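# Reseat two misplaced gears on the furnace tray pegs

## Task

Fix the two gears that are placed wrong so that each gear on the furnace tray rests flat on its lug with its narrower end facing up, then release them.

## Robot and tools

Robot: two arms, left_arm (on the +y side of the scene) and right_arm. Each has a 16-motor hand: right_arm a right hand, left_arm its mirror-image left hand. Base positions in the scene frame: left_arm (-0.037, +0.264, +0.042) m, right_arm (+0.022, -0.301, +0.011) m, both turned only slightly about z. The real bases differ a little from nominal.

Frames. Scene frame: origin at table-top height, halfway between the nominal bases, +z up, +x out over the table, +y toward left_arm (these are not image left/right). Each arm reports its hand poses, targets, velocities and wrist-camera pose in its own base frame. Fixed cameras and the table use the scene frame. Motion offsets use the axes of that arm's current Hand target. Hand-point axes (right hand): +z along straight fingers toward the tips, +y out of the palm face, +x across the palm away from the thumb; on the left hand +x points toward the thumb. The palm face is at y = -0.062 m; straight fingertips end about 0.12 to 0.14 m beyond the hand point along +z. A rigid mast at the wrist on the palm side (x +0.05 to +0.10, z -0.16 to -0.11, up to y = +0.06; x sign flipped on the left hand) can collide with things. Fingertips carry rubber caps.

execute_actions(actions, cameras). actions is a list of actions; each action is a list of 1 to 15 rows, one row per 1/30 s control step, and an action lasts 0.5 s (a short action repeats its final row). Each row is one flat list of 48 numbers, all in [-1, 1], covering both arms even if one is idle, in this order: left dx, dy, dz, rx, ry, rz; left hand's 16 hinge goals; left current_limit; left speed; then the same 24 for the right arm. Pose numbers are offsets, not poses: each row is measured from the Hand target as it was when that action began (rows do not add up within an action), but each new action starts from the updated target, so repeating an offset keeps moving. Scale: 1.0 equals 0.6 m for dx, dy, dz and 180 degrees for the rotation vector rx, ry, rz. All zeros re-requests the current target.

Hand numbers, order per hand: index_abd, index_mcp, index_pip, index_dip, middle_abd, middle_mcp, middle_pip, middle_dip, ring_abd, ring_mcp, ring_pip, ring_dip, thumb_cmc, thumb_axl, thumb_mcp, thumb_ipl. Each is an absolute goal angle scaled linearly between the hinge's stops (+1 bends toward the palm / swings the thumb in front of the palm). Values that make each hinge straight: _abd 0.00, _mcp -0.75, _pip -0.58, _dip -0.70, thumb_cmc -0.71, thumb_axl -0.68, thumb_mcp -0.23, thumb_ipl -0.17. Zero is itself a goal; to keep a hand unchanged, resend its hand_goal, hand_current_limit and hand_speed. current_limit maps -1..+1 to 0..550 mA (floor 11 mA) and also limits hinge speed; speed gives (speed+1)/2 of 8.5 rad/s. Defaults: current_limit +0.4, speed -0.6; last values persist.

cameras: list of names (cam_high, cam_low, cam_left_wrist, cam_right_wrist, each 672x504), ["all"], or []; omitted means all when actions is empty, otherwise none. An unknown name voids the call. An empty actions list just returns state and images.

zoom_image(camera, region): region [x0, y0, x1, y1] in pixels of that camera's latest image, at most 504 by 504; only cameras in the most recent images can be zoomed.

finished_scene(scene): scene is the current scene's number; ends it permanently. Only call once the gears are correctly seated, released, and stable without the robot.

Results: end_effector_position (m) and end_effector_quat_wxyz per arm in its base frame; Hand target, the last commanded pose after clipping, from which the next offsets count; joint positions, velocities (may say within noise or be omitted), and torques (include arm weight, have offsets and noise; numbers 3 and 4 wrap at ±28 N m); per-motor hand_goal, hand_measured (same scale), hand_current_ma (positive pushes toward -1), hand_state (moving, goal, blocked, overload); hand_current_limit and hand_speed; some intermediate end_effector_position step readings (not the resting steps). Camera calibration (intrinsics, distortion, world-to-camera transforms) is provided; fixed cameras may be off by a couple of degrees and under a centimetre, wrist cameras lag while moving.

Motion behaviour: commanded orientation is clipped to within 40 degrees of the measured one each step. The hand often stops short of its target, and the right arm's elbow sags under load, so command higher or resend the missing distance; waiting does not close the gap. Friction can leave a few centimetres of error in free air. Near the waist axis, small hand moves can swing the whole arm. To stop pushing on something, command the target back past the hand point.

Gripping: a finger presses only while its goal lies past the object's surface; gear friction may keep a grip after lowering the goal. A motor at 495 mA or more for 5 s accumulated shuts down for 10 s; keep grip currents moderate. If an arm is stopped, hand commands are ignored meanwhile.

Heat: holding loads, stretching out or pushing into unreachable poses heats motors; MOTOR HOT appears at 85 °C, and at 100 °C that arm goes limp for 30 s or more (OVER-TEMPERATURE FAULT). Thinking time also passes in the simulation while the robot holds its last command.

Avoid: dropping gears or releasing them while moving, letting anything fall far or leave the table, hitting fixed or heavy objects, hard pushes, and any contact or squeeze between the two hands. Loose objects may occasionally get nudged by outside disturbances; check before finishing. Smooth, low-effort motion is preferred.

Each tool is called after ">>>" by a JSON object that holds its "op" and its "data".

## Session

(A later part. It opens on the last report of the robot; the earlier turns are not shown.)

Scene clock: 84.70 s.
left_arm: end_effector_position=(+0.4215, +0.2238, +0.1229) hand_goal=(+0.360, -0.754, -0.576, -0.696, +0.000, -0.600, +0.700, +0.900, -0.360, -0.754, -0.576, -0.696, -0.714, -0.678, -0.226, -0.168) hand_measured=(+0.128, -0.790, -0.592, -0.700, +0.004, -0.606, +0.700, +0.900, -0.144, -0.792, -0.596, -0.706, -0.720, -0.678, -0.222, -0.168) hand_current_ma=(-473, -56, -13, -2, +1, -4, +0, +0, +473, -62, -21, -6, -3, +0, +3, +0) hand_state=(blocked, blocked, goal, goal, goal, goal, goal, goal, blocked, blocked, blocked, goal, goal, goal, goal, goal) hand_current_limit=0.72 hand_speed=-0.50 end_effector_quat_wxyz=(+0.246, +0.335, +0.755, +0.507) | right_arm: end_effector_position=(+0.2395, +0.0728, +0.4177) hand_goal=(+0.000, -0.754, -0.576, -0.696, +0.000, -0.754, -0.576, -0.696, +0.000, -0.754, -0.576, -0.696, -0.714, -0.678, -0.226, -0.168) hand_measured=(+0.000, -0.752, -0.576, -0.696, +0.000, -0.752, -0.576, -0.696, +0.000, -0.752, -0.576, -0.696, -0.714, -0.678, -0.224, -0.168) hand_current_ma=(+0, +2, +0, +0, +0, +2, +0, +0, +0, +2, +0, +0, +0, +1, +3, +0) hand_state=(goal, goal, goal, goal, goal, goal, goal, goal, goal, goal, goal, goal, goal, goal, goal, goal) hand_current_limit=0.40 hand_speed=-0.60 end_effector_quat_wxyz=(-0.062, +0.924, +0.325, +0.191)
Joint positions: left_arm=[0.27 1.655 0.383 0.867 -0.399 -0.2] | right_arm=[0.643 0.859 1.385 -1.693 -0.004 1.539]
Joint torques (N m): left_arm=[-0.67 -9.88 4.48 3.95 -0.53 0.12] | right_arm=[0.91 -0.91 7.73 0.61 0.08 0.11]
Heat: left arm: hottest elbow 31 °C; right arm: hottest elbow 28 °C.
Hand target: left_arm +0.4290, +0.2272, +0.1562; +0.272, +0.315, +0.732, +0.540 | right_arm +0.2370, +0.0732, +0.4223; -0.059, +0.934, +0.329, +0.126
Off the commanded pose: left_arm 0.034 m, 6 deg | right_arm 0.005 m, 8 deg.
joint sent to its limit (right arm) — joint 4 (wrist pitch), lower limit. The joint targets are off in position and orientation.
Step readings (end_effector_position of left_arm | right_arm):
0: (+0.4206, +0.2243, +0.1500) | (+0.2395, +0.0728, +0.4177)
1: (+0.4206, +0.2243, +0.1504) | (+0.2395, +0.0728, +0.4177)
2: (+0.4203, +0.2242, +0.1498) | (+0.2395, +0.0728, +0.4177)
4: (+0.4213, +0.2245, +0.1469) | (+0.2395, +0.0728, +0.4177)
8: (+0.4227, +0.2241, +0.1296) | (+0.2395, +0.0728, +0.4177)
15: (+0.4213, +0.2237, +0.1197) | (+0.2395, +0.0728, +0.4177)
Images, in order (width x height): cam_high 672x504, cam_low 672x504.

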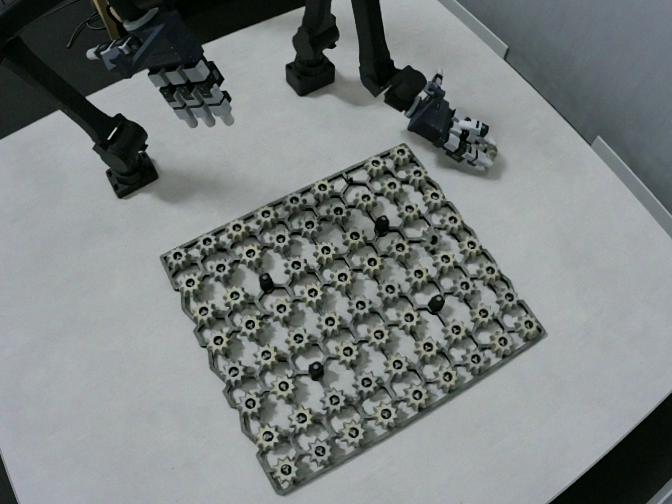

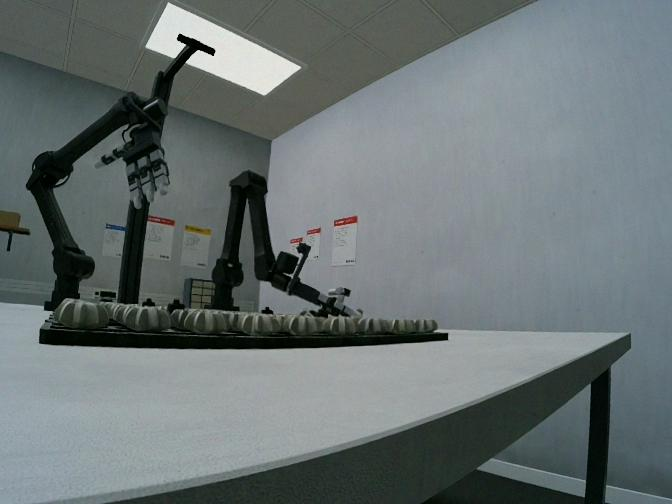

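>>> {"op": "execute_actions", "data": {"actions": [[[0.0012,-0.0206,0.0058,0,0,0,0.36,-0.754,-0.576,-0.696,0,-0.6,0.7,0.9,-0.36,-0.754,-0.576,-0.696,-0.714,-0.678,-0.226,-0.168,0.72,-0.5,0,0,0,0,0,0,0,-0.754,-0.576,-0.696,0,-0.754,-0.576,-0.696,0,-0.754,-0.576,-0.696,-0.714,-0.678,-0.226,-0.168,0.4,-0.6]]], "cameras": ["cam_high"]}}

>>> {"op": "zoom_image", "data": {"camera": "cam_high", "region": [440, 110, 540, 190]}}

Scene clock: 85.77 s.
left_arm: end_effector_position=(+0.4212, +0.2245, +0.1119) hand_goal=(+0.360, -0.754, -0.576, -0.696, +0.000, -0.600, +0.700, +0.900, -0.360, -0.754, -0.576, -0.696, -0.714, -0.678, -0.226, -0.168) hand_measured=(+0.128, -0.790, -0.592, -0.700, +0.004, -0.606, +0.700, +0.900, -0.144, -0.792, -0.596, -0.706, -0.720, -0.678, -0.222, -0.168) hand_current_ma=(-473, -56, -13, -2, +1, -4, +0, +0, +473, -62, -21, -6, -3, +0, +3, +0) hand_state=(blocked, blocked, goal, goal, goal, goal, goal, goal, blocked, blocked, blocked, goal, goal, goal, goal, goal) hand_current_limit=0.72 hand_speed=-0.50 end_effector_quat_wxyz=(+0.247, +0.334, +0.754, +0.508) | right_arm: end_effector_position=(+0.2395, +0.0728, +0.4177) hand_goal=(+0.000, -0.754, -0.576, -0.696, +0.000, -0.754, -0.576, -0.696, +0.000, -0.754, -0.576, -0.696, -0.714, -0.678, -0.226, -0.168) hand_measured=(+0.000, -0.752, -0.576, -0.696, +0.000, -0.752, -0.576, -0.696, +0.000, -0.752, -0.576, -0.696, -0.714, -0.678, -0.224, -0.168) hand_current_ma=(+0, +2, +0, +0, +0, +2, +0, +0, +0, +2, +0, +0, +0, +1, +3, +0) hand_state=(goal, goal, goal, goal, goal, goal, goal, goal, goal, goal, goal, goal, goal, goal, goal, goal) hand_current_limit=0.40 hand_speed=-0.60 end_effector_quat_wxyz=(-0.062, +0.924, +0.325, +0.191)
Joint positions: left_arm=[0.272 1.711 0.383 0.925 -0.399 -0.2] | right_arm=[0.643 0.859 1.385 -1.693 -0.004 1.539]
Joint torques (N m): left_arm=[-0.56 -9.93 4.12 3.93 -0.55 0.13] | right_arm=[1.03 -0.85 7.73 0.62 0.08 0.11]
Heat: left arm: hottest elbow 31 °C; right arm: hottest elbow 28 °C.
Hand target: left_arm +0.4291, +0.2272, +0.1433; +0.272, +0.315, +0.732, +0.540 | right_arm +0.2370, +0.0732, +0.4223; -0.059, +0.934, +0.329, +0.126
Off the commanded pose: left_arm 0.033 m, 6 deg | right_arm 0.005 m, 8 deg.
joint sent to its limit (right arm) — joint 4 (wrist pitch), lower limit. The joint targets are off in position and orientation.
Step readings (end_effector_position of left_arm | right_arm):
0: (+0.4215, +0.2238, +0.1229) | (+0.2395, +0.0728, +0.4177)
1: (+0.4215, +0.2238, +0.1229) | (+0.2395, +0.0728, +0.4177)
2: (+0.4215, +0.2238, +0.1233) | (+0.2395, +0.0728, +0.4177)
4: (+0.4217, +0.2238, +0.1221) | (+0.2395, +0.0728, +0.4177)
8: (+0.4216, +0.2238, +0.1148) | (+0.2395, +0.0728, +0.4177)
15: (+0.4212, +0.2244, +0.1112) | (+0.2395, +0.0728, +0.4177)
Images, in order (width x height): cam_high 672x504.

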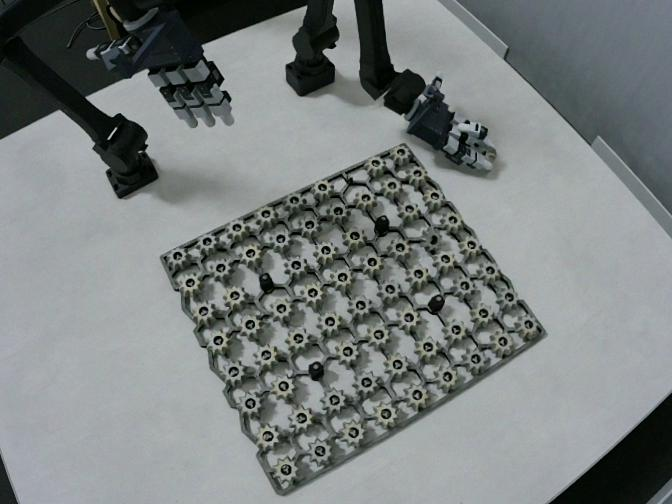

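Scaled by 5.040 from the camera's 672x504 image, which has a finer 960x720 frame.

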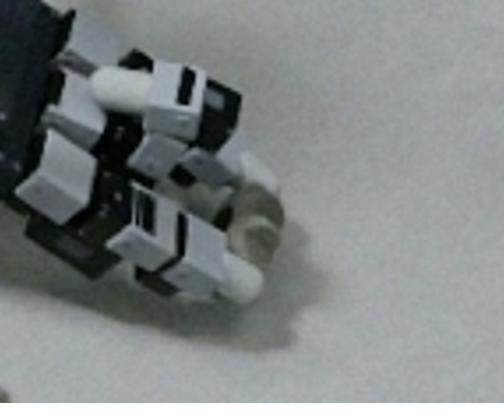

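>>> {"op": "execute_actions", "data": {"actions": [[[0.0012,-0.0175,0.0049,0,0,0,0.36,-0.754,-0.576,-0.696,0,-0.6,0.7,0.9,-0.36,-0.754,-0.576,-0.696,-0.714,-0.678,-0.226,-0.168,0.72,-0.5,0,0,0,0,0,0,0,-0.754,-0.576,-0.696,0,-0.754,-0.576,-0.696,0,-0.754,-0.576,-0.696,-0.714,-0.678,-0.226,-0.168,0.4,-0.6]]], "cameras": ["cam_high"]}}

>>> {"op": "zoom_image", "data": {"camera": "cam_high", "region": [440, 110, 540, 190]}}

Scene clock: 90.20 s.
left_arm: end_effector_position=(+0.4211, +0.2243, +0.1071) hand_goal=(+0.360, -0.754, -0.576, -0.696, +0.000, -0.600, +0.700, +0.900, -0.360, -0.754, -0.576, -0.696, -0.714, -0.678, -0.226, -0.168) hand_measured=(+0.128, -0.788, -0.590, -0.700, +0.004, -0.608, +0.700, +0.900, -0.144, -0.790, -0.596, -0.706, -0.720, -0.678, -0.222, -0.168) hand_current_ma=(-473, -50, -12, -2, +1, -4, +0, +0, +473, -58, -20, -6, -3, +0, +3, +0) hand_state=(blocked, blocked, goal, goal, goal, goal, goal, goal, blocked, blocked, goal, goal, goal, goal, goal, goal) hand_current_limit=0.72 hand_speed=-0.50 end_effector_quat_wxyz=(+0.252, +0.331, +0.751, +0.513) | right_arm: end_effector_position=(+0.2395, +0.0728, +0.4177) hand_goal=(+0.000, -0.754, -0.576, -0.696, +0.000, -0.754, -0.576, -0.696, +0.000, -0.754, -0.576, -0.696, -0.714, -0.678, -0.226, -0.168) hand_measured=(+0.000, -0.752, -0.576, -0.696, +0.000, -0.752, -0.576, -0.696, +0.000, -0.752, -0.576, -0.696, -0.714, -0.678, -0.224, -0.168) hand_current_ma=(+0, +2, +0, +0, +0, +2, +0, +0, +0, +2, +0, +0, +0, +1, +3, +0) hand_state=(goal, goal, goal, goal, goal, goal, goal, goal, goal, goal, goal, goal, goal, goal, goal, goal) hand_current_limit=0.40 hand_speed=-0.60 end_effector_quat_wxyz=(-0.062, +0.924, +0.325, +0.191)
Joint positions: left_arm=[0.272 1.752 0.383 0.983 -0.399 -0.198] | right_arm=[0.643 0.859 1.385 -1.693 -0.004 1.539]
Joint torques (N m): left_arm=[-0.56 -9.41 3.89 3.64 -0.51 0.12] | right_arm=[0.97 -0.91 7.71 0.61 0.09 0.11]
Heat: left arm: hottest elbow 31 °C; right arm: hottest elbow 28 °C.
Hand target: left_arm +0.4290, +0.2272, +0.1324; +0.272, +0.315, +0.732, +0.540 | right_arm +0.2370, +0.0732, +0.4223; -0.059, +0.934, +0.329, +0.126
Off the commanded pose: left_arm 0.027 m, 5 deg | right_arm 0.005 m, 8 deg.
joint sent to its limit (right arm) — joint 4 (wrist pitch), lower limit. The joint targets are off in position and orientation.
Step readings (end_effector_position of left_arm | right_arm):
0: (+0.4212, +0.2245, +0.1119) | (+0.2395, +0.0728, +0.4177)
1: (+0.4212, +0.2245, +0.1119) | (+0.2395, +0.0728, +0.4177)
2: (+0.4212, +0.2245, +0.1116) | (+0.2395, +0.0728, +0.4177)
4: (+0.4212, +0.2245, +0.1107) | (+0.2395, +0.0728, +0.4177)
8: (+0.4210, +0.2244, +0.1069) | (+0.2395, +0.0728, +0.4177)
15: (+0.4211, +0.2243, +0.1067) | (+0.2395, +0.0728, +0.4177)
Images, in order (width x height): cam_high 672x504.

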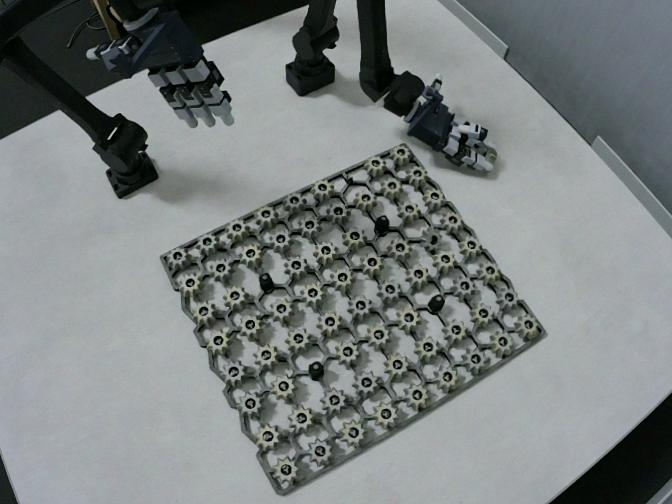

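Scaled by 5.040 from the camera's 672x504 image, which has a finer 960x720 frame.

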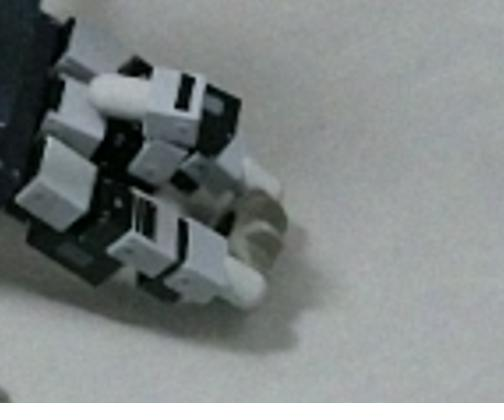

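>>> {"op": "execute_actions", "data": {"actions": [[[0.001,-0.0128,0.0036,0,0,0,0.36,-0.754,-0.576,-0.696,0,-0.6,0.7,0.9,-0.36,-0.754,-0.576,-0.696,-0.714,-0.678,-0.226,-0.168,0.72,-0.5,0,0,0,0,0,0,0,-0.754,-0.576,-0.696,0,-0.754,-0.576,-0.696,0,-0.754,-0.576,-0.696,-0.714,-0.678,-0.226,-0.168,0.4,-0.6]]], "cameras": ["cam_high","cam_left_wrist"]}}

>>> {"op": "zoom_image", "data": {"camera": "cam_high", "region": [440, 110, 540, 190]}}

>>> {"op": "zoom_image", "data": {"camera": "cam_left_wrist", "region": [340, 0, 560, 165]}}

Scene clock: 91.37 s.
left_arm: end_effector_position=(+0.4207, +0.2242, +0.1042) hand_goal=(+0.360, -0.754, -0.576, -0.696, +0.000, -0.600, +0.700, +0.900, -0.360, -0.754, -0.576, -0.696, -0.714, -0.678, -0.226, -0.168) hand_measured=(+0.128, -0.784, -0.590, -0.700, +0.004, -0.608, +0.700, +0.900, -0.144, -0.790, -0.596, -0.706, -0.720, -0.678, -0.222, -0.168) hand_current_ma=(-473, -44, -12, -2, +1, -4, +0, +0, +473, -53, -19, -6, -3, +0, +3, +0) hand_state=(blocked, blocked, goal, goal, goal, goal, goal, goal, blocked, blocked, goal, goal, goal, goal, goal, goal) hand_current_limit=0.72 hand_speed=-0.50 end_effector_quat_wxyz=(+0.257, +0.328, +0.748, +0.517) | right_arm: end_effector_position=(+0.2395, +0.0728, +0.4177) hand_goal=(+0.000, -0.754, -0.576, -0.696, +0.000, -0.754, -0.576, -0.696, +0.000, -0.754, -0.576, -0.696, -0.714, -0.678, -0.226, -0.168) hand_measured=(+0.000, -0.752, -0.576, -0.696, +0.000, -0.752, -0.576, -0.696, +0.000, -0.752, -0.576, -0.696, -0.714, -0.678, -0.224, -0.168) hand_current_ma=(+0, +2, +0, +0, +0, +2, +0, +0, +0, +2, +0, +0, +0, +1, +3, +0) hand_state=(goal, goal, goal, goal, goal, goal, goal, goal, goal, goal, goal, goal, goal, goal, goal, goal) hand_current_limit=0.40 hand_speed=-0.60 end_effector_quat_wxyz=(-0.062, +0.924, +0.325, +0.191)
Joint positions: left_arm=[0.272 1.783 0.383 1.029 -0.399 -0.198] | right_arm=[0.643 0.859 1.385 -1.693 -0.004 1.539]
Joint torques (N m): left_arm=[-0.5 -9.11 3.82 3.36 -0.48 0.13] | right_arm=[1.03 -0.85 7.72 0.62 0.08 0.12]
Heat: left arm: hottest elbow 31 °C; right arm: hottest elbow 28 °C.
Hand target: left_arm +0.4290, +0.2273, +0.1244; +0.272, +0.315, +0.732, +0.540 | right_arm +0.2370, +0.0732, +0.4223; -0.059, +0.934, +0.329, +0.126
Off the commanded pose: left_arm 0.022 m, 4 deg | right_arm 0.005 m, 8 deg.
joint sent to its limit (right arm) — joint 4 (wrist pitch), lower limit. The joint targets are off in position and orientation.
Step readings (end_effector_position of left_arm | right_arm):
0: (+0.4211, +0.2243, +0.1071) | (+0.2395, +0.0728, +0.4177)
1: (+0.4211, +0.2243, +0.1071) | (+0.2395, +0.0728, +0.4177)
2: (+0.4211, +0.2243, +0.1064) | (+0.2395, +0.0728, +0.4177)
4: (+0.4210, +0.2243, +0.1059) | (+0.2395, +0.0728, +0.4177)
8: (+0.4208, +0.2242, +0.1044) | (+0.2395, +0.0728, +0.4177)
15: (+0.4207, +0.2242, +0.1038) | (+0.2395, +0.0728, +0.4177)
camera_calibration:
cam_left_wrist: T_world_to_cam=[[0.365154, -0.746411, -0.556357, 0.0373423], [-0.930075, -0.266642, -0.25271, 0.42505], [0.0402774, 0.609732, -0.791584, 0.0505955], [0, 0, 0, 1]] pos_world=[0.379655, 0.110359, 0.168241]
Images, in order (width x height): cam_high 672x504, cam_left_wrist 672x504.

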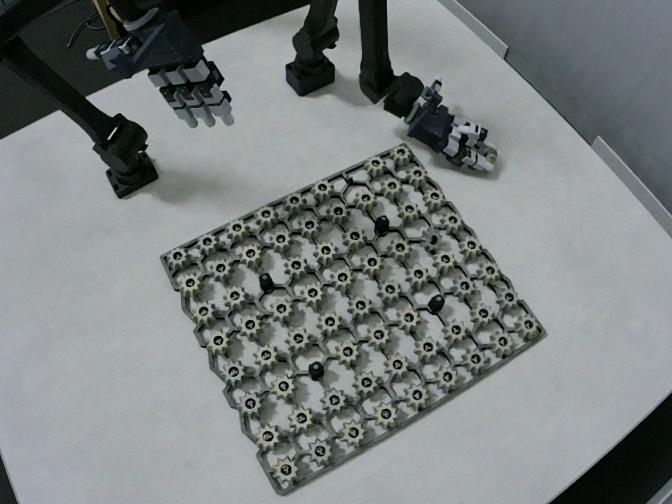

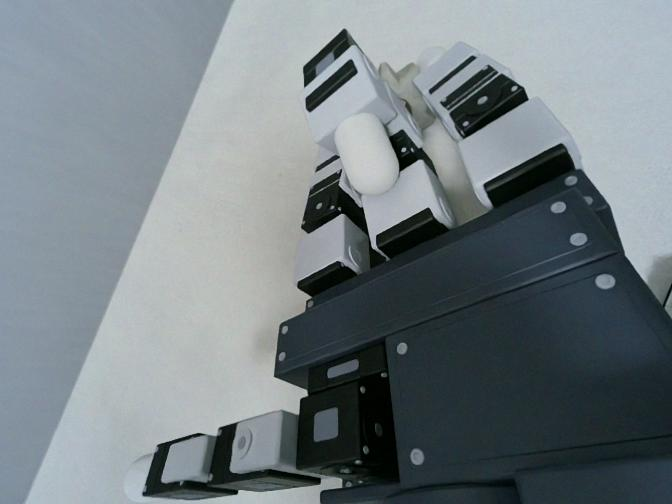

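Scaled by 5.040 from the camera's 672x504 image, which has a finer 960x720 frame.

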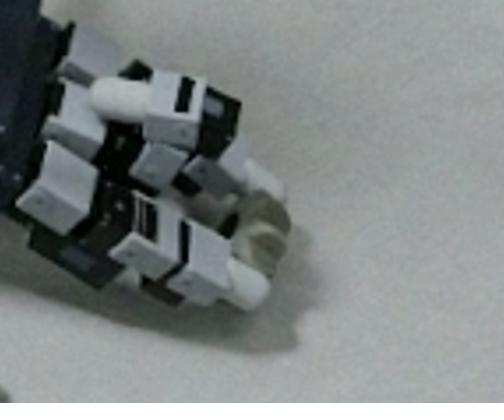

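Scaled by 2.291 from the camera's 672x504 image, which has a finer 960x720 frame.

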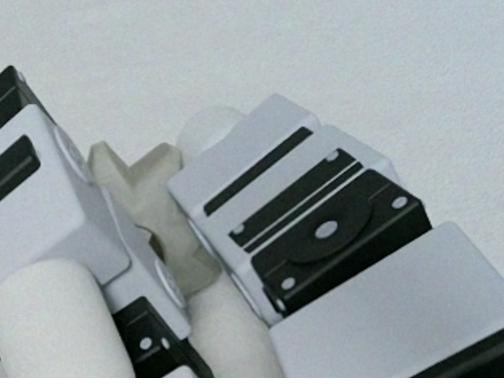

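>>> {"op": "execute_actions", "data": {"actions": [[[0.0008,-0.01,0.0028,0,0,0,0.2,-0.754,-0.576,-0.696,0,-0.6,0.7,0.9,-0.2,-0.754,-0.576,-0.696,-0.714,-0.678,-0.226,-0.168,0.6,-0.9,0,0,0,0,0,0,0,-0.754,-0.576,-0.696,0,-0.754,-0.576,-0.696,0,-0.754,-0.576,-0.696,-0.714,-0.678,-0.226,-0.168,0.4,-0.6]],[[0,0,0,0,0,0,0.08,-0.754,-0.576,-0.696,0,-0.6,0.7,0.9,-0.08,-0.754,-0.576,-0.696,-0.714,-0.678,-0.226,-0.168,0.6,-0.9,0,0,0,0,0,0,0,-0.754,-0.576,-0.696,0,-0.754,-0.576,-0.696,0,-0.754,-0.576,-0.696,-0.714,-0.678,-0.226,-0.168,0.4,-0.6]],[[0,0,0,0,0,0,0.0,-0.754,-0.576,-0.696,0,-0.6,0.7,0.9,0,-0.754,-0.576,-0.696,-0.714,-0.678,-0.226,-0.168,0.6,-0.9,0,0,0,0,0,0,0,-0.754,-0.576,-0.696,0,-0.754,-0.576,-0.696,0,-0.754,-0.576,-0.696,-0.714,-0.678,-0.226,-0.168,0.4,-0.6]]], "cameras": ["cam_high","cam_left_wrist"]}}

>>> {"op": "zoom_image", "data": {"camera": "cam_high", "region": [440, 110, 540, 190]}}

>>> {"op": "zoom_image", "data": {"camera": "cam_left_wrist", "region": [340, 0, 560, 165]}}

Scene clock: 93.40 s.
left_arm: end_effector_position=(+0.4198, +0.2247, +0.1008) hand_goal=(+0.000, -0.754, -0.576, -0.696, +0.000, -0.600, +0.700, +0.900, +0.000, -0.754, -0.576, -0.696, -0.714, -0.678, -0.226, -0.168) hand_measured=(+0.002, -0.774, -0.584, -0.700, +0.004, -0.608, +0.700, +0.900, -0.004, -0.772, -0.582, -0.700, -0.720, -0.678, -0.222, -0.168) hand_current_ma=(+1, -23, -4, -1, +1, -4, +0, +0, -1, -18, -4, -1, -3, +0, +3, +0) hand_state=(goal, blocked, goal, goal, goal, goal, goal, goal, goal, goal, goal, goal, goal, goal, goal, goal) hand_current_limit=0.60 hand_speed=-0.90 end_effector_quat_wxyz=(+0.259, +0.325, +0.746, +0.520) | right_arm: end_effector_position=(+0.2395, +0.0728, +0.4177) hand_goal=(+0.000, -0.754, -0.576, -0.696, +0.000, -0.754, -0.576, -0.696, +0.000, -0.754, -0.576, -0.696, -0.714, -0.678, -0.226, -0.168) hand_measured=(+0.000, -0.752, -0.576, -0.696, +0.000, -0.752, -0.576, -0.696, +0.000, -0.752, -0.576, -0.696, -0.714, -0.678, -0.224, -0.168) hand_current_ma=(+0, +2, +0, +0, +0, +2, +0, +0, +0, +2, +0, +0, +0, +1, +3, +0) hand_state=(goal, goal, goal, goal, goal, goal, goal, goal, goal, goal, goal, goal, goal, goal, goal, goal) hand_current_limit=0.40 hand_speed=-0.60 end_effector_quat_wxyz=(-0.062, +0.924, +0.325, +0.191)
Joint positions: left_arm=[0.274 1.809 0.383 1.065 -0.399 -0.198] | right_arm=[0.643 0.859 1.385 -1.693 -0.004 1.539]
Joint torques (N m): left_arm=[-0.09 -9.05 3.75 3.02 -0.42 0.12] | right_arm=[0.97 -0.85 7.75 0.64 0.08 0.11]
Heat: left arm: hottest elbow 31 °C; right arm: hottest elbow 28 °C.
Hand target: left_arm +0.4289, +0.2274, +0.1182; +0.272, +0.315, +0.732, +0.540 | right_arm +0.2370, +0.0732, +0.4223; -0.059, +0.934, +0.329, +0.126
Off the commanded pose: left_arm 0.020 m, 3 deg | right_arm 0.005 m, 8 deg.
joint sent to its limit (right arm) — joint 4 (wrist pitch), lower limit. The joint targets are off in position and orientation.
Step readings (end_effector_position of left_arm | right_arm):
0: (+0.4207, +0.2242, +0.1042) | (+0.2395, +0.0728, +0.4177)
1: (+0.4207, +0.2242, +0.1042) | (+0.2395, +0.0728, +0.4177)
2: (+0.4207, +0.2242, +0.1038) | (+0.2395, +0.0728, +0.4177)
4: (+0.4205, +0.2242, +0.1029) | (+0.2395, +0.0728, +0.4177)
8: (+0.4203, +0.2241, +0.1011) | (+0.2395, +0.0728, +0.4177)
15: (+0.4202, +0.2241, +0.1011) | (+0.2395, +0.0728, +0.4177)
16: (+0.4202, +0.2241, +0.1011) | (+0.2395, +0.0728, +0.4177)
17: (+0.4200, +0.2242, +0.1012) | (+0.2395, +0.0728, +0.4177)
19: (+0.4202, +0.2241, +0.1011) | (+0.2395, +0.0728, +0.4177)
23: (+0.4196, +0.2249, +0.1005) | (+0.2395, +0.0728, +0.4177)
30: (+0.4198, +0.2247, +0.1008) | (+0.2395, +0.0728, +0.4177)
31: (+0.4198, +0.2247, +0.1008) | (+0.2395, +0.0728, +0.4177)
32: (+0.4198, +0.2247, +0.1008) | (+0.2395, +0.0728, +0.4177)
34: (+0.4198, +0.2247, +0.1008) | (+0.2395, +0.0728, +0.4177)
38: (+0.4198, +0.2247, +0.1008) | (+0.2395, +0.0728, +0.4177)
45: (+0.4198, +0.2247, +0.1008) | (+0.2395, +0.0728, +0.4177)
camera_calibration:
cam_left_wrist: T_world_to_cam=[[0.3712, -0.74448, -0.554941, 0.033076], [-0.927393, -0.267383, -0.261627, 0.423452], [0.0463945, 0.611765, -0.789678, 0.0444399], [0, 0, 0, 1]] pos_world=[0.378367, 0.110661, 0.164235]
Images, in order (width x height): cam_high 672x504, cam_left_wrist 672x504.

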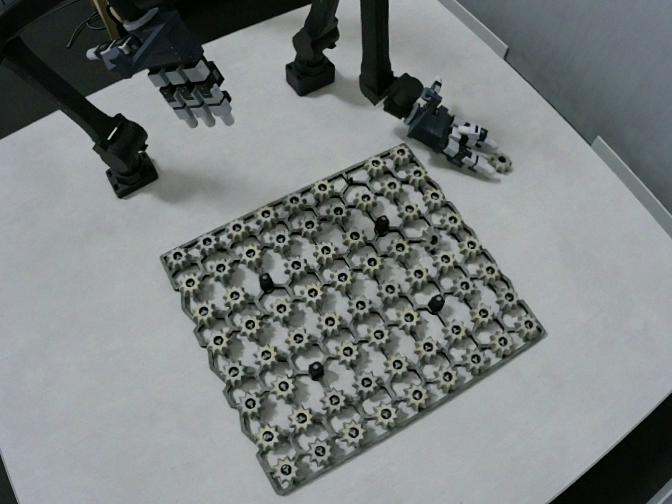

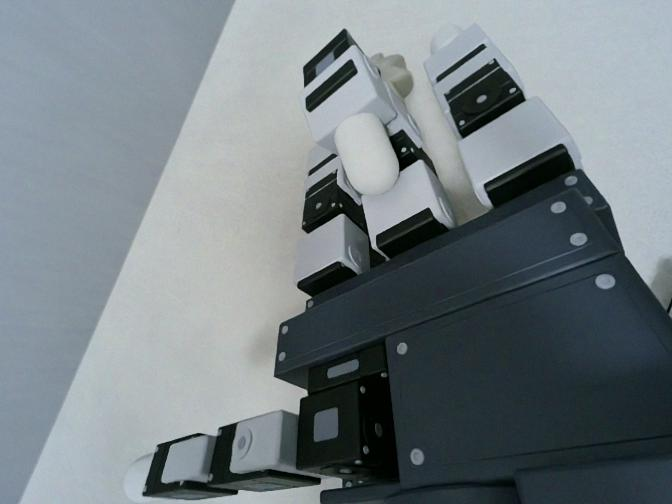

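Scaled by 5.040 from the camera's 672x504 image, which has a finer 960x720 frame.

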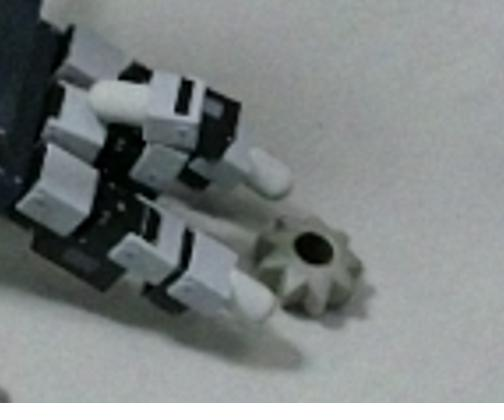

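Scaled by 2.291 from the camera's 672x504 image, which has a finer 960x720 frame.

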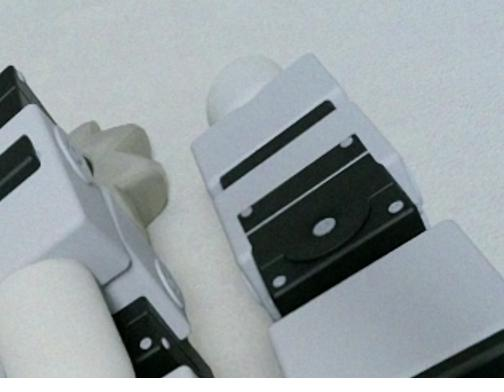

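>>> {"op": "zoom_image", "data": {"camera": "cam_high", "region": [482, 142, 522, 182]}}

>>> {"op": "execute_actions", "data": {"actions": [], "cameras": ["cam_low"]}}

>>> {"op": "zoom_image", "data": {"camera": "cam_low", "region": [290, 270, 410, 340]}}

Scaled by 12.600 from the camera's 672x504 image, which has a finer 960x720 frame.

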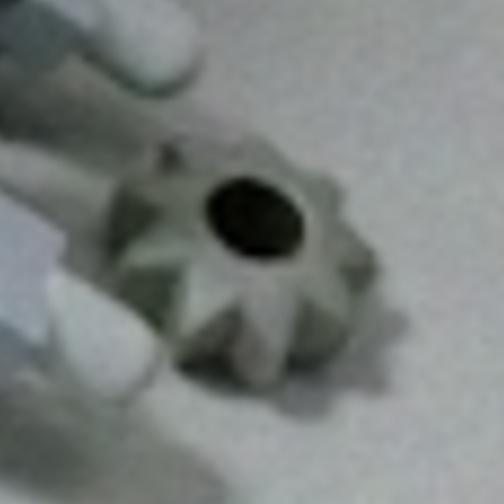

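Scene clock: 93.67 s.
left_arm: end_effector_position=(+0.4198, +0.2247, +0.1008) hand_goal=(+0.000, -0.754, -0.576, -0.696, +0.000, -0.600, +0.700, +0.900, +0.000, -0.754, -0.576, -0.696, -0.714, -0.678, -0.226, -0.168) hand_measured=(+0.002, -0.774, -0.584, -0.700, +0.004, -0.608, +0.700, +0.900, -0.004, -0.772, -0.582, -0.700, -0.720, -0.678, -0.222, -0.168) hand_current_ma=(+1, -23, -4, -1, +1, -4, +0, +0, -1, -18, -4, -1, -3, +0, +3, +0) hand_state=(goal, blocked, goal, goal, goal, goal, goal, goal, goal, goal, goal, goal, goal, goal, goal, goal) hand_current_limit=0.60 hand_speed=-0.90 end_effector_quat_wxyz=(+0.259, +0.325, +0.746, +0.520) | right_arm: end_effector_position=(+0.2395, +0.0728, +0.4177) hand_goal=(+0.000, -0.754, -0.576, -0.696, +0.000, -0.754, -0.576, -0.696, +0.000, -0.754, -0.576, -0.696, -0.714, -0.678, -0.226, -0.168) hand_measured=(+0.000, -0.752, -0.576, -0.696, +0.000, -0.752, -0.576, -0.696, +0.000, -0.752, -0.576, -0.696, -0.714, -0.678, -0.224, -0.168) hand_current_ma=(+0, +2, +0, +0, +0, +2, +0, +0, +0, +2, +0, +0, +0, +1, +3, +0) hand_state=(goal, goal, goal, goal, goal, goal, goal, goal, goal, goal, goal, goal, goal, goal, goal, goal) hand_current_limit=0.40 hand_speed=-0.60 end_effector_quat_wxyz=(-0.062, +0.924, +0.325, +0.191)
Joint positions: left_arm=[0.274 1.809 0.383 1.065 -0.399 -0.198] | right_arm=[0.643 0.859 1.385 -1.693 -0.004 1.539]
Joint velocities: within noise
Joint torques (N m): left_arm=[-0.32 -8.88 3.82 3.1 -0.41 0.11] | right_arm=[0.85 -0.85 7.72 0.64 0.09 0.11]
Heat: left arm: hottest elbow 31 °C; right arm: hottest elbow 28 °C.
Hand target: left_arm +0.4289, +0.2274, +0.1182; +0.272, +0.315, +0.732, +0.540 | right_arm +0.2370, +0.0732, +0.4223; -0.059, +0.934, +0.329, +0.126
Off the commanded pose: left_arm 0.020 m, 3 deg | right_arm 0.005 m, 8 deg.
Images, in order (width x height): cam_low 672x504.

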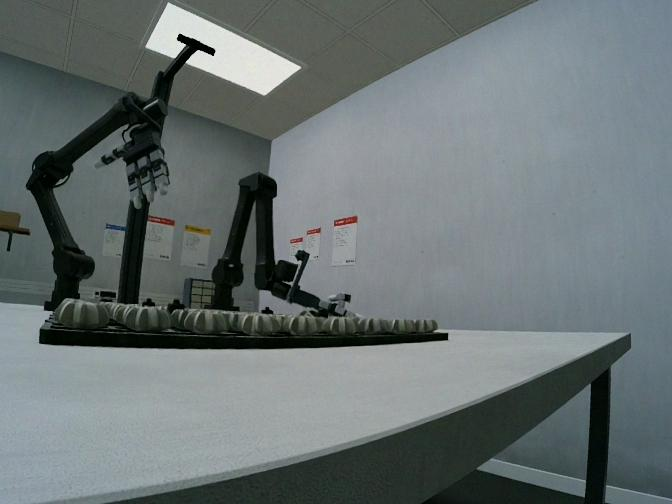

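Scaled by 4.200 from the camera's 672x504 image, which has a finer 960x720 frame.

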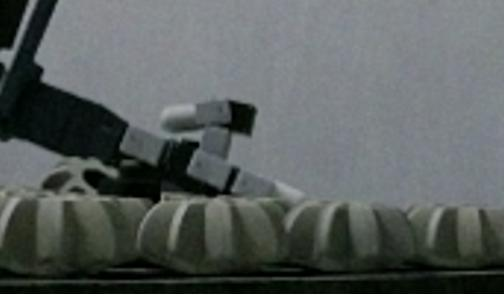

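>>> {"op": "execute_actions", "data": {"actions": [[[-0.0048,0.0802,-0.0225,0,0,0,-0.1,-0.754,-0.576,-0.696,0,-0.6,0.7,0.9,0.1,-0.754,-0.576,-0.696,-0.714,-0.678,-0.226,-0.168,0.4,-0.6,0,0,0,0,0,0,0,-0.754,-0.576,-0.696,0,-0.754,-0.576,-0.696,0,-0.754,-0.576,-0.696,-0.714,-0.678,-0.226,-0.168,0.4,-0.6]],[[0,0.037,0.0305,0.0667,0,0,0,-0.754,-0.576,-0.696,0,-0.6,0.7,0.9,0,-0.754,-0.576,-0.696,-0.714,-0.678,-0.226,-0.168,0.4,-0.6,0,0,0,0,0,0,0,-0.754,-0.576,-0.696,0,-0.754,-0.576,-0.696,0,-0.754,-0.576,-0.696,-0.714,-0.678,-0.226,-0.168,0.4,-0.6]],[[0,0.037,0.0305,0.0667,0,0,0,-0.754,-0.576,-0.696,0,-0.6,0.7,0.9,0,-0.754,-0.576,-0.696,-0.714,-0.678,-0.226,-0.168,0.4,-0.6,0,0,0,0,0,0,0,-0.754,-0.576,-0.696,0,-0.754,-0.576,-0.696,0,-0.754,-0.576,-0.696,-0.714,-0.678,-0.226,-0.168,0.4,-0.6]],[[0,0.037,0.0305,0.0667,0,0,0,-0.754,-0.576,-0.696,0,-0.6,0.7,0.9,0,-0.754,-0.576,-0.696,-0.714,-0.678,-0.226,-0.168,0.4,-0.6,0,0,0,0,0,0,0,-0.754,-0.576,-0.696,0,-0.754,-0.576,-0.696,0,-0.754,-0.576,-0.696,-0.714,-0.678,-0.226,-0.168,0.4,-0.6]],[[0,0.037,0.0305,0.0667,0,0,0,-0.754,-0.576,-0.696,0,-0.6,0.7,0.9,0,-0.754,-0.576,-0.696,-0.714,-0.678,-0.226,-0.168,0.4,-0.6,0,0,0,0,0,0,0,-0.754,-0.576,-0.696,0,-0.754,-0.576,-0.696,0,-0.754,-0.576,-0.696,-0.714,-0.678,-0.226,-0.168,0.4,-0.6]]], "cameras": ["cam_high","cam_left_wrist"]}}

>>> {"op": "zoom_image", "data": {"camera": "cam_high", "region": [482, 142, 522, 182]}}

Scene clock: 97.47 s.
left_arm: end_effector_position=(+0.4905, +0.2902, +0.1686) hand_goal=(+0.000, -0.754, -0.576, -0.696, +0.000, -0.600, +0.700, +0.900, +0.000, -0.754, -0.576, -0.696, -0.714, -0.678, -0.226, -0.168) hand_measured=(-0.002, -0.762, -0.580, -0.698, +0.004, -0.608, +0.700, +0.900, +0.002, -0.760, -0.580, -0.700, -0.722, -0.678, -0.222, -0.168) hand_current_ma=(-1, -6, -2, -1, +1, -5, +0, +0, +0, -4, -1, -1, -4, +0, +2, +0) hand_state=(goal, goal, goal, goal, goal, goal, goal, goal, goal, goal, goal, goal, goal, goal, goal, goal) hand_current_limit=0.40 hand_speed=-0.60 end_effector_quat_wxyz=(+0.104, +0.401, +0.894, +0.173) | right_arm: end_effector_position=(+0.2395, +0.0728, +0.4177) hand_goal=(+0.000, -0.754, -0.576, -0.696, +0.000, -0.754, -0.576, -0.696, +0.000, -0.754, -0.576, -0.696, -0.714, -0.678, -0.226, -0.168) hand_measured=(+0.000, -0.752, -0.576, -0.696, +0.000, -0.752, -0.576, -0.696, +0.000, -0.752, -0.576, -0.696, -0.714, -0.678, -0.224, -0.168) hand_current_ma=(+0, +2, +0, +0, +0, +2, +0, +0, +0, +2, +0, +0, +0, +1, +3, +0) hand_state=(goal, goal, goal, goal, goal, goal, goal, goal, goal, goal, goal, goal, goal, goal, goal, goal) hand_current_limit=0.40 hand_speed=-0.60 end_effector_quat_wxyz=(-0.062, +0.924, +0.325, +0.191)
Joint positions: left_arm=[0.435 1.47 1.066 -0.765 -0.069 -0.28] | right_arm=[0.643 0.859 1.385 -1.693 -0.004 1.539]
Joint torques (N m): left_arm=[-0.15 -10.7 10.99 0.87 -0.18 -0.02] | right_arm=[0.97 -0.85 7.73 0.64 0.09 0.11]
Heat: left arm: hottest elbow 31 °C; right arm: hottest elbow 28 °C.
Hand target: left_arm +0.5085, +0.2990, +0.2006; +0.121, +0.398, +0.888, +0.195 | right_arm +0.2370, +0.0732, +0.4223; -0.059, +0.934, +0.329, +0.126
Off the commanded pose: left_arm 0.038 m, 3 deg | right_arm 0.005 m, 8 deg.
joint sent to its limit (right arm) — joint 4 (wrist pitch), lower limit. The joint targets are off in position and orientation.
Step readings (end_effector_position of left_arm | right_arm):
0: (+0.4198, +0.2247, +0.1008) | (+0.2395, +0.0728, +0.4177)
1: (+0.4199, +0.2246, +0.1008) | (+0.2395, +0.0728, +0.4177)
2: (+0.4200, +0.2246, +0.1018) | (+0.2395, +0.0728, +0.4177)
4: (+0.4209, +0.2248, +0.1096) | (+0.2395, +0.0728, +0.4177)
8: (+0.4210, +0.2254, +0.1463) | (+0.2395, +0.0728, +0.4177)
15: (+0.4203, +0.2252, +0.1575) | (+0.2395, +0.0728, +0.4177)
16: (+0.4206, +0.2251, +0.1553) | (+0.2395, +0.0728, +0.4177)
17: (+0.4225, +0.2245, +0.1518) | (+0.2395, +0.0728, +0.4177)
19: (+0.4267, +0.2243, +0.1451) | (+0.2395, +0.0728, +0.4177)
23: (+0.4275, +0.2282, +0.1558) | (+0.2395, +0.0728, +0.4177)
30: (+0.4335, +0.2376, +0.1679) | (+0.2395, +0.0728, +0.4177)
31: (+0.4335, +0.2374, +0.1648) | (+0.2395, +0.0728, +0.4177)
32: (+0.4351, +0.2370, +0.1606) | (+0.2395, +0.0728, +0.4177)
34: (+0.4388, +0.2363, +0.1519) | (+0.2395, +0.0728, +0.4177)
38: (+0.4442, +0.2428, +0.1573) | (+0.2395, +0.0728, +0.4177)
45: (+0.4511, +0.2547, +0.1722) | (+0.2395, +0.0728, +0.4177)
46: (+0.4513, +0.2544, +0.1712) | (+0.2395, +0.0728, +0.4177)
47: (+0.4523, +0.2534, +0.1683) | (+0.2395, +0.0728, +0.4177)
49: (+0.4558, +0.2523, +0.1626) | (+0.2395, +0.0728, +0.4177)
53: (+0.4657, +0.2605, +0.1699) | (+0.2395, +0.0728, +0.4177)
60: (+0.4718, +0.2727, +0.1798) | (+0.2395, +0.0728, +0.4177)
61: (+0.4715, +0.2733, +0.1782) | (+0.2395, +0.0728, +0.4177)
62: (+0.4722, +0.2720, +0.1753) | (+0.2395, +0.0728, +0.4177)
64: (+0.4767, +0.2704, +0.1673) | (+0.2395, +0.0728, +0.4177)
68: (+0.4896, +0.2795, +0.1667) | (+0.2395, +0.0728, +0.4177)
75: (+0.4919, +0.2912, +0.1735) | (+0.2395, +0.0728, +0.4177)
camera_calibration:
cam_left_wrist: T_world_to_cam=[[0.0826665, -0.974368, -0.209221, 0.243206], [-0.866983, -0.173839, 0.467034, 0.344595], [-0.491434, 0.142783, -0.859131, 0.46622], [0, 0, 0, 1]] pos_world=[0.507769, 0.230308, 0.29049]
Images, in order (width x height): cam_high 672x504, cam_left_wrist 672x504.

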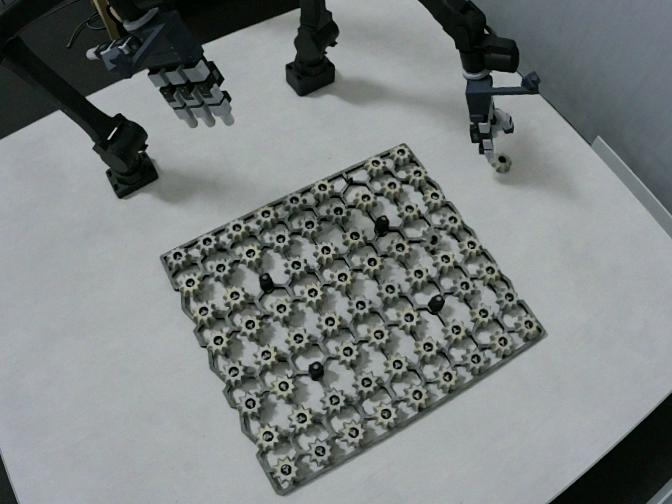

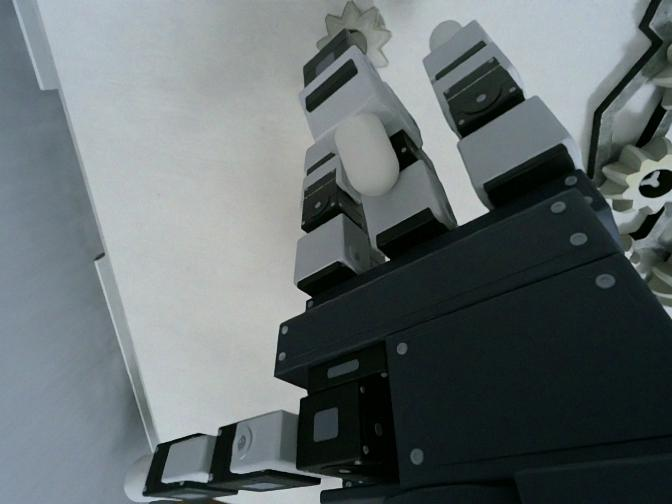

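Scaled by 12.600 from the camera's 672x504 image, which has a finer 960x720 frame.

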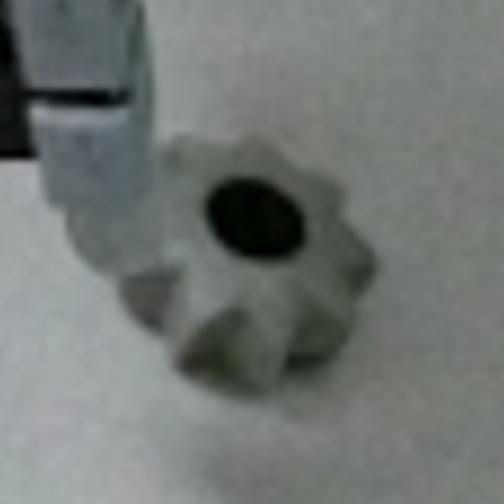

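>>> {"op": "execute_actions", "data": {"actions": [[[0.0179,0.0793,0.0333,0.0322,0,0,0,-0.98,-0.576,-0.696,0,-0.6,0.7,0.9,0,-0.98,-0.576,-0.696,-0.714,-0.678,-0.226,-0.168,0.4,-0.6,0,0,0,0,0,0,0,-0.754,-0.576,-0.696,0,-0.754,-0.576,-0.696,0,-0.754,-0.576,-0.696,-0.714,-0.678,-0.226,-0.168,0.4,-0.6]],[[0.0179,0.0793,0.0333,0.0322,0,0,0,-0.98,-0.576,-0.696,0,-0.6,0.7,0.9,0,-0.98,-0.576,-0.696,-0.714,-0.678,-0.226,-0.168,0.4,-0.6,0,0,0,0,0,0,0,-0.754,-0.576,-0.696,0,-0.754,-0.576,-0.696,0,-0.754,-0.576,-0.696,-0.714,-0.678,-0.226,-0.168,0.4,-0.6]]], "cameras": ["cam_high","cam_left_wrist"]}}

>>> {"op": "zoom_image", "data": {"camera": "cam_high", "region": [460, 110, 540, 180]}}

Scene clock: 101.67 s.
left_arm: end_effector_position=(+0.5547, +0.3752, +0.1667) hand_goal=(+0.000, -0.980, -0.576, -0.696, +0.000, -0.600, +0.700, +0.900, +0.000, -0.980, -0.576, -0.696, -0.714, -0.678, -0.226, -0.168) hand_measured=(-0.002, -0.978, -0.578, -0.698, +0.004, -0.608, +0.700, +0.900, +0.002, -0.978, -0.578, -0.698, -0.718, -0.678, -0.222, -0.168) hand_current_ma=(-1, +0, -1, -1, +1, -5, +0, +0, +0, +0, +0, -1, -2, +0, +2, +0) hand_state=(goal, goal, goal, goal, goal, goal, goal, goal, goal, goal, goal, goal, goal, goal, goal, goal) hand_current_limit=0.40 hand_speed=-0.60 end_effector_quat_wxyz=(+0.064, +0.402, +0.910, +0.079) | right_arm: end_effector_position=(+0.2395, +0.0728, +0.4177) hand_goal=(+0.000, -0.754, -0.576, -0.696, +0.000, -0.754, -0.576, -0.696, +0.000, -0.754, -0.576, -0.696, -0.714, -0.678, -0.226, -0.168) hand_measured=(+0.000, -0.752, -0.576, -0.696, +0.000, -0.752, -0.576, -0.696, +0.000, -0.752, -0.576, -0.696, -0.714, -0.678, -0.224, -0.168) hand_current_ma=(+0, +2, +0, +0, +0, +2, +0, +0, +0, +2, +0, +0, +0, +1, +3, +0) hand_state=(goal, goal, goal, goal, goal, goal, goal, goal, goal, goal, goal, goal, goal, goal, goal, goal) hand_current_limit=0.40 hand_speed=-0.60 end_effector_quat_wxyz=(-0.062, +0.924, +0.325, +0.191)
Joint positions: left_arm=[0.54 1.79 1.549 -1.126 0.013 -0.2] | right_arm=[0.643 0.859 1.385 -1.693 -0.004 1.539]
Joint torques (N m): left_arm=[-0.26 -15.5 10.88 0.54 -0.15 0.08] | right_arm=[0.97 -0.97 7.71 0.64 0.09 0.11]
Heat: left arm: hottest elbow 31 °C; right arm: hottest elbow 28 °C.
Hand target: left_arm +0.5724, +0.3828, +0.2005; +0.080, +0.408, +0.903, +0.104 | right_arm +0.2370, +0.0732, +0.4223; -0.059, +0.934, +0.329, +0.126
Off the commanded pose: left_arm 0.039 m, 4 deg | right_arm 0.005 m, 8 deg.
joint sent to its limit (right arm) — joint 4 (wrist pitch), lower limit. The joint targets are off in position and orientation.
Step readings (end_effector_position of left_arm | right_arm):
0: (+0.4905, +0.2902, +0.1686) | (+0.2395, +0.0728, +0.4177)
1: (+0.4908, +0.2904, +0.1683) | (+0.2395, +0.0728, +0.4177)
2: (+0.4921, +0.2901, +0.1683) | (+0.2395, +0.0728, +0.4177)
4: (+0.5007, +0.2937, +0.1686) | (+0.2395, +0.0728, +0.4177)
8: (+0.5212, +0.3181, +0.1736) | (+0.2395, +0.0728, +0.4177)
15: (+0.5186, +0.3372, +0.1702) | (+0.2395, +0.0728, +0.4177)
16: (+0.5191, +0.3367, +0.1701) | (+0.2395, +0.0728, +0.4177)
17: (+0.5206, +0.3355, +0.1696) | (+0.2395, +0.0728, +0.4177)
19: (+0.5314, +0.3381, +0.1708) | (+0.2395, +0.0728, +0.4177)
23: (+0.5575, +0.3579, +0.1744) | (+0.2395, +0.0728, +0.4177)
30: (+0.5530, +0.3757, +0.1640) | (+0.2395, +0.0728, +0.4177)
camera_calibration:
cam_left_wrist: T_world_to_cam=[[0.0653092, -0.994685, -0.0796072, 0.315972], [-0.78488, -0.10047, 0.611449, 0.318764], [-0.616197, 0.0225488, -0.787269, 0.586491], [0, 0, 0, 1]] pos_world=[0.590949, 0.333094, 0.291972]
Images, in order (width x height): cam_high 672x504, cam_left_wrist 672x504.

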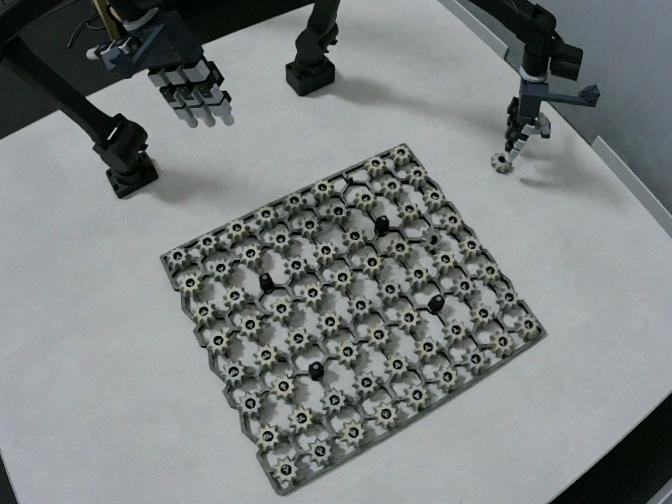

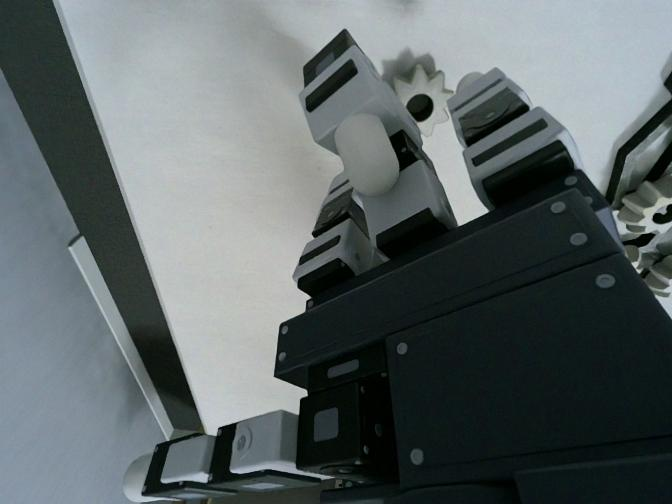

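Scaled by 6.300 from the camera's 672x504 image, which has a finer 960x720 frame.

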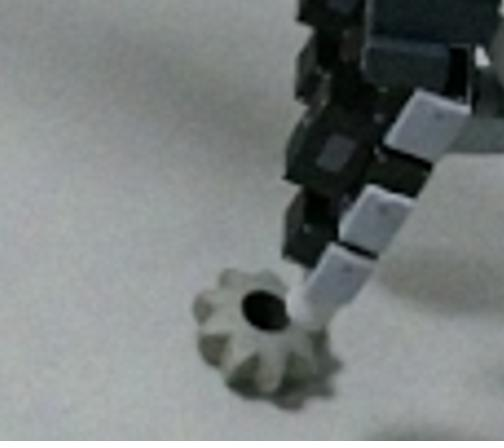

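>>> {"op": "execute_actions", "data": {"actions": [[[-0.0262,-0.019,0.057,0,0.0183,0,0,-0.98,-0.576,-0.696,0,-0.6,0.7,0.9,0,-0.98,-0.576,-0.696,-0.714,-0.678,-0.226,-0.168,0.4,-0.6,0,0,0,0,0,0,0,-0.754,-0.576,-0.696,0,-0.754,-0.576,-0.696,0,-0.754,-0.576,-0.696,-0.714,-0.678,-0.226,-0.168,0.4,-0.6]]], "cameras": ["cam_high","cam_left_wrist"]}}

>>> {"op": "zoom_image", "data": {"camera": "cam_high", "region": [460, 110, 540, 180]}}

>>> {"op": "zoom_image", "data": {"camera": "cam_left_wrist", "region": [300, 20, 540, 200]}}

Scene clock: 103.87 s.
left_arm: end_effector_position=(+0.5759, +0.3595, +0.1481) hand_goal=(+0.000, -0.980, -0.576, -0.696, +0.000, -0.600, +0.700, +0.900, +0.000, -0.980, -0.576, -0.696, -0.714, -0.678, -0.226, -0.168) hand_measured=(-0.002, -0.978, -0.578, -0.698, +0.002, -0.608, +0.700, +0.900, +0.002, -0.978, -0.578, -0.698, -0.718, -0.678, -0.222, -0.168) hand_current_ma=(+0, +0, -1, -1, +1, -5, +0, +0, +0, +0, +0, -1, -2, +0, +2, +0) hand_state=(goal, goal, goal, goal, goal, goal, goal, goal, goal, goal, goal, goal, goal, goal, goal, goal) hand_current_limit=0.40 hand_speed=-0.60 end_effector_quat_wxyz=(+0.042, +0.415, +0.904, +0.094) | right_arm: end_effector_position=(+0.2395, +0.0728, +0.4177) hand_goal=(+0.000, -0.754, -0.576, -0.696, +0.000, -0.754, -0.576, -0.696, +0.000, -0.754, -0.576, -0.696, -0.714, -0.678, -0.226, -0.168) hand_measured=(+0.000, -0.752, -0.576, -0.696, +0.000, -0.752, -0.576, -0.696, +0.000, -0.752, -0.576, -0.696, -0.714, -0.678, -0.224, -0.168) hand_current_ma=(+0, +2, +0, +0, +0, +2, +0, +0, +0, +2, +0, +0, +0, +1, +3, +0) hand_state=(goal, goal, goal, goal, goal, goal, goal, goal, goal, goal, goal, goal, goal, goal, goal, goal) hand_current_limit=0.40 hand_speed=-0.60 end_effector_quat_wxyz=(-0.062, +0.924, +0.325, +0.191)
Joint positions: left_arm=[0.487 1.83 1.549 -1.087 -0.048 -0.218] | right_arm=[0.643 0.859 1.385 -1.693 -0.004 1.539]
Joint torques (N m): left_arm=[-0.09 -16.44 7.65 1.44 -0.4 -0.12] | right_arm=[0.97 -0.85 7.73 0.61 0.09 0.11]
Heat: left arm: hottest elbow 32 °C; right arm: hottest elbow 28 °C.
Hand target: left_arm +0.5823, +0.3678, +0.1655; +0.054, +0.405, +0.905, +0.116 | right_arm +0.2370, +0.0732, +0.4223; -0.059, +0.934, +0.329, +0.126
Off the commanded pose: left_arm 0.020 m, 3 deg | right_arm 0.005 m, 8 deg.
joint sent to its limit (right arm) — joint 4 (wrist pitch), lower limit. The joint targets are off in position and orientation.
Step readings (end_effector_position of left_arm | right_arm):
0: (+0.5547, +0.3752, +0.1667) | (+0.2395, +0.0728, +0.4177)
1: (+0.5547, +0.3752, +0.1667) | (+0.2395, +0.0728, +0.4177)
2: (+0.5544, +0.3757, +0.1671) | (+0.2395, +0.0728, +0.4177)
4: (+0.5547, +0.3786, +0.1673) | (+0.2395, +0.0728, +0.4177)
8: (+0.5653, +0.3730, +0.1590) | (+0.2395, +0.0728, +0.4177)
15: (+0.5771, +0.3572, +0.1478) | (+0.2395, +0.0728, +0.4177)
camera_calibration:
cam_left_wrist: T_world_to_cam=[[0.039158, -0.990841, -0.129234, 0.318494], [-0.769482, -0.11241, 0.628698, 0.338112], [-0.637467, 0.0748251, -0.766836, 0.575623], [0, 0, 0, 1]] pos_world=[0.61464, 0.310513, 0.269999]
Images, in order (width x height): cam_high 672x504, cam_left_wrist 672x504.

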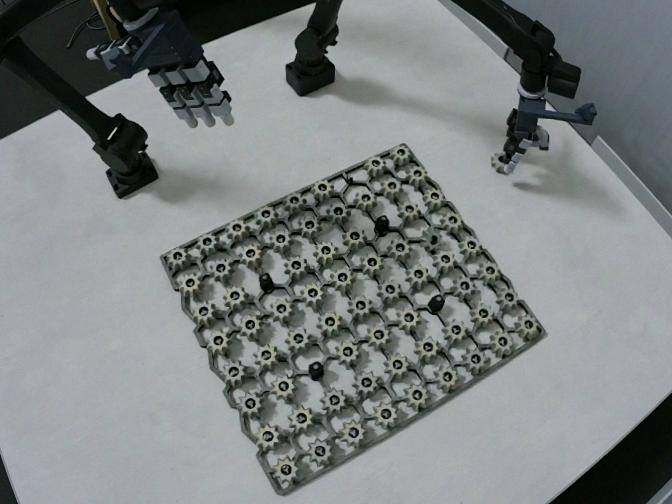

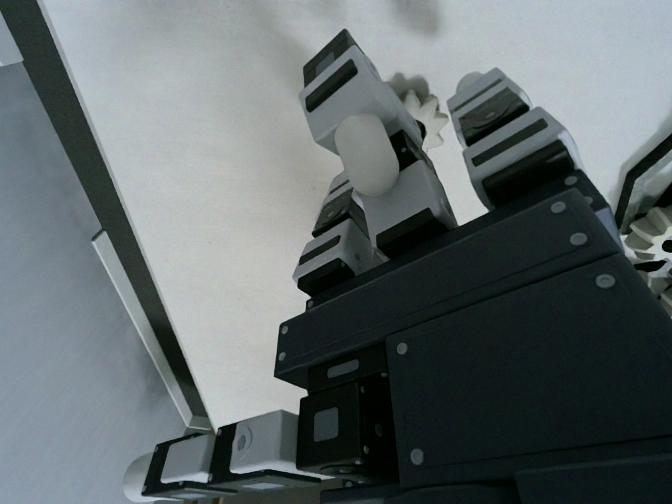

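Scaled by 6.300 from the camera's 672x504 image, which has a finer 960x720 frame.

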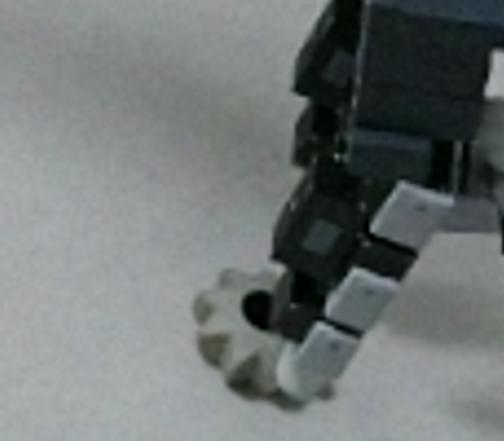

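Scaled by 2.100 from the camera's 672x504 image, which has a finer 960x720 frame.

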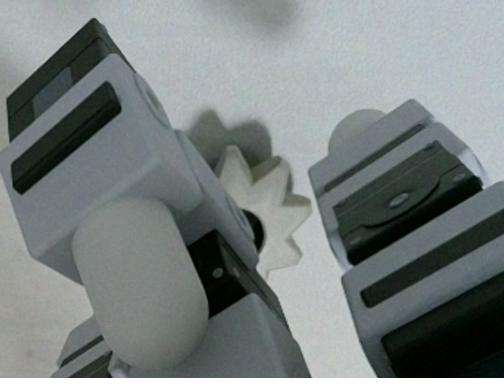

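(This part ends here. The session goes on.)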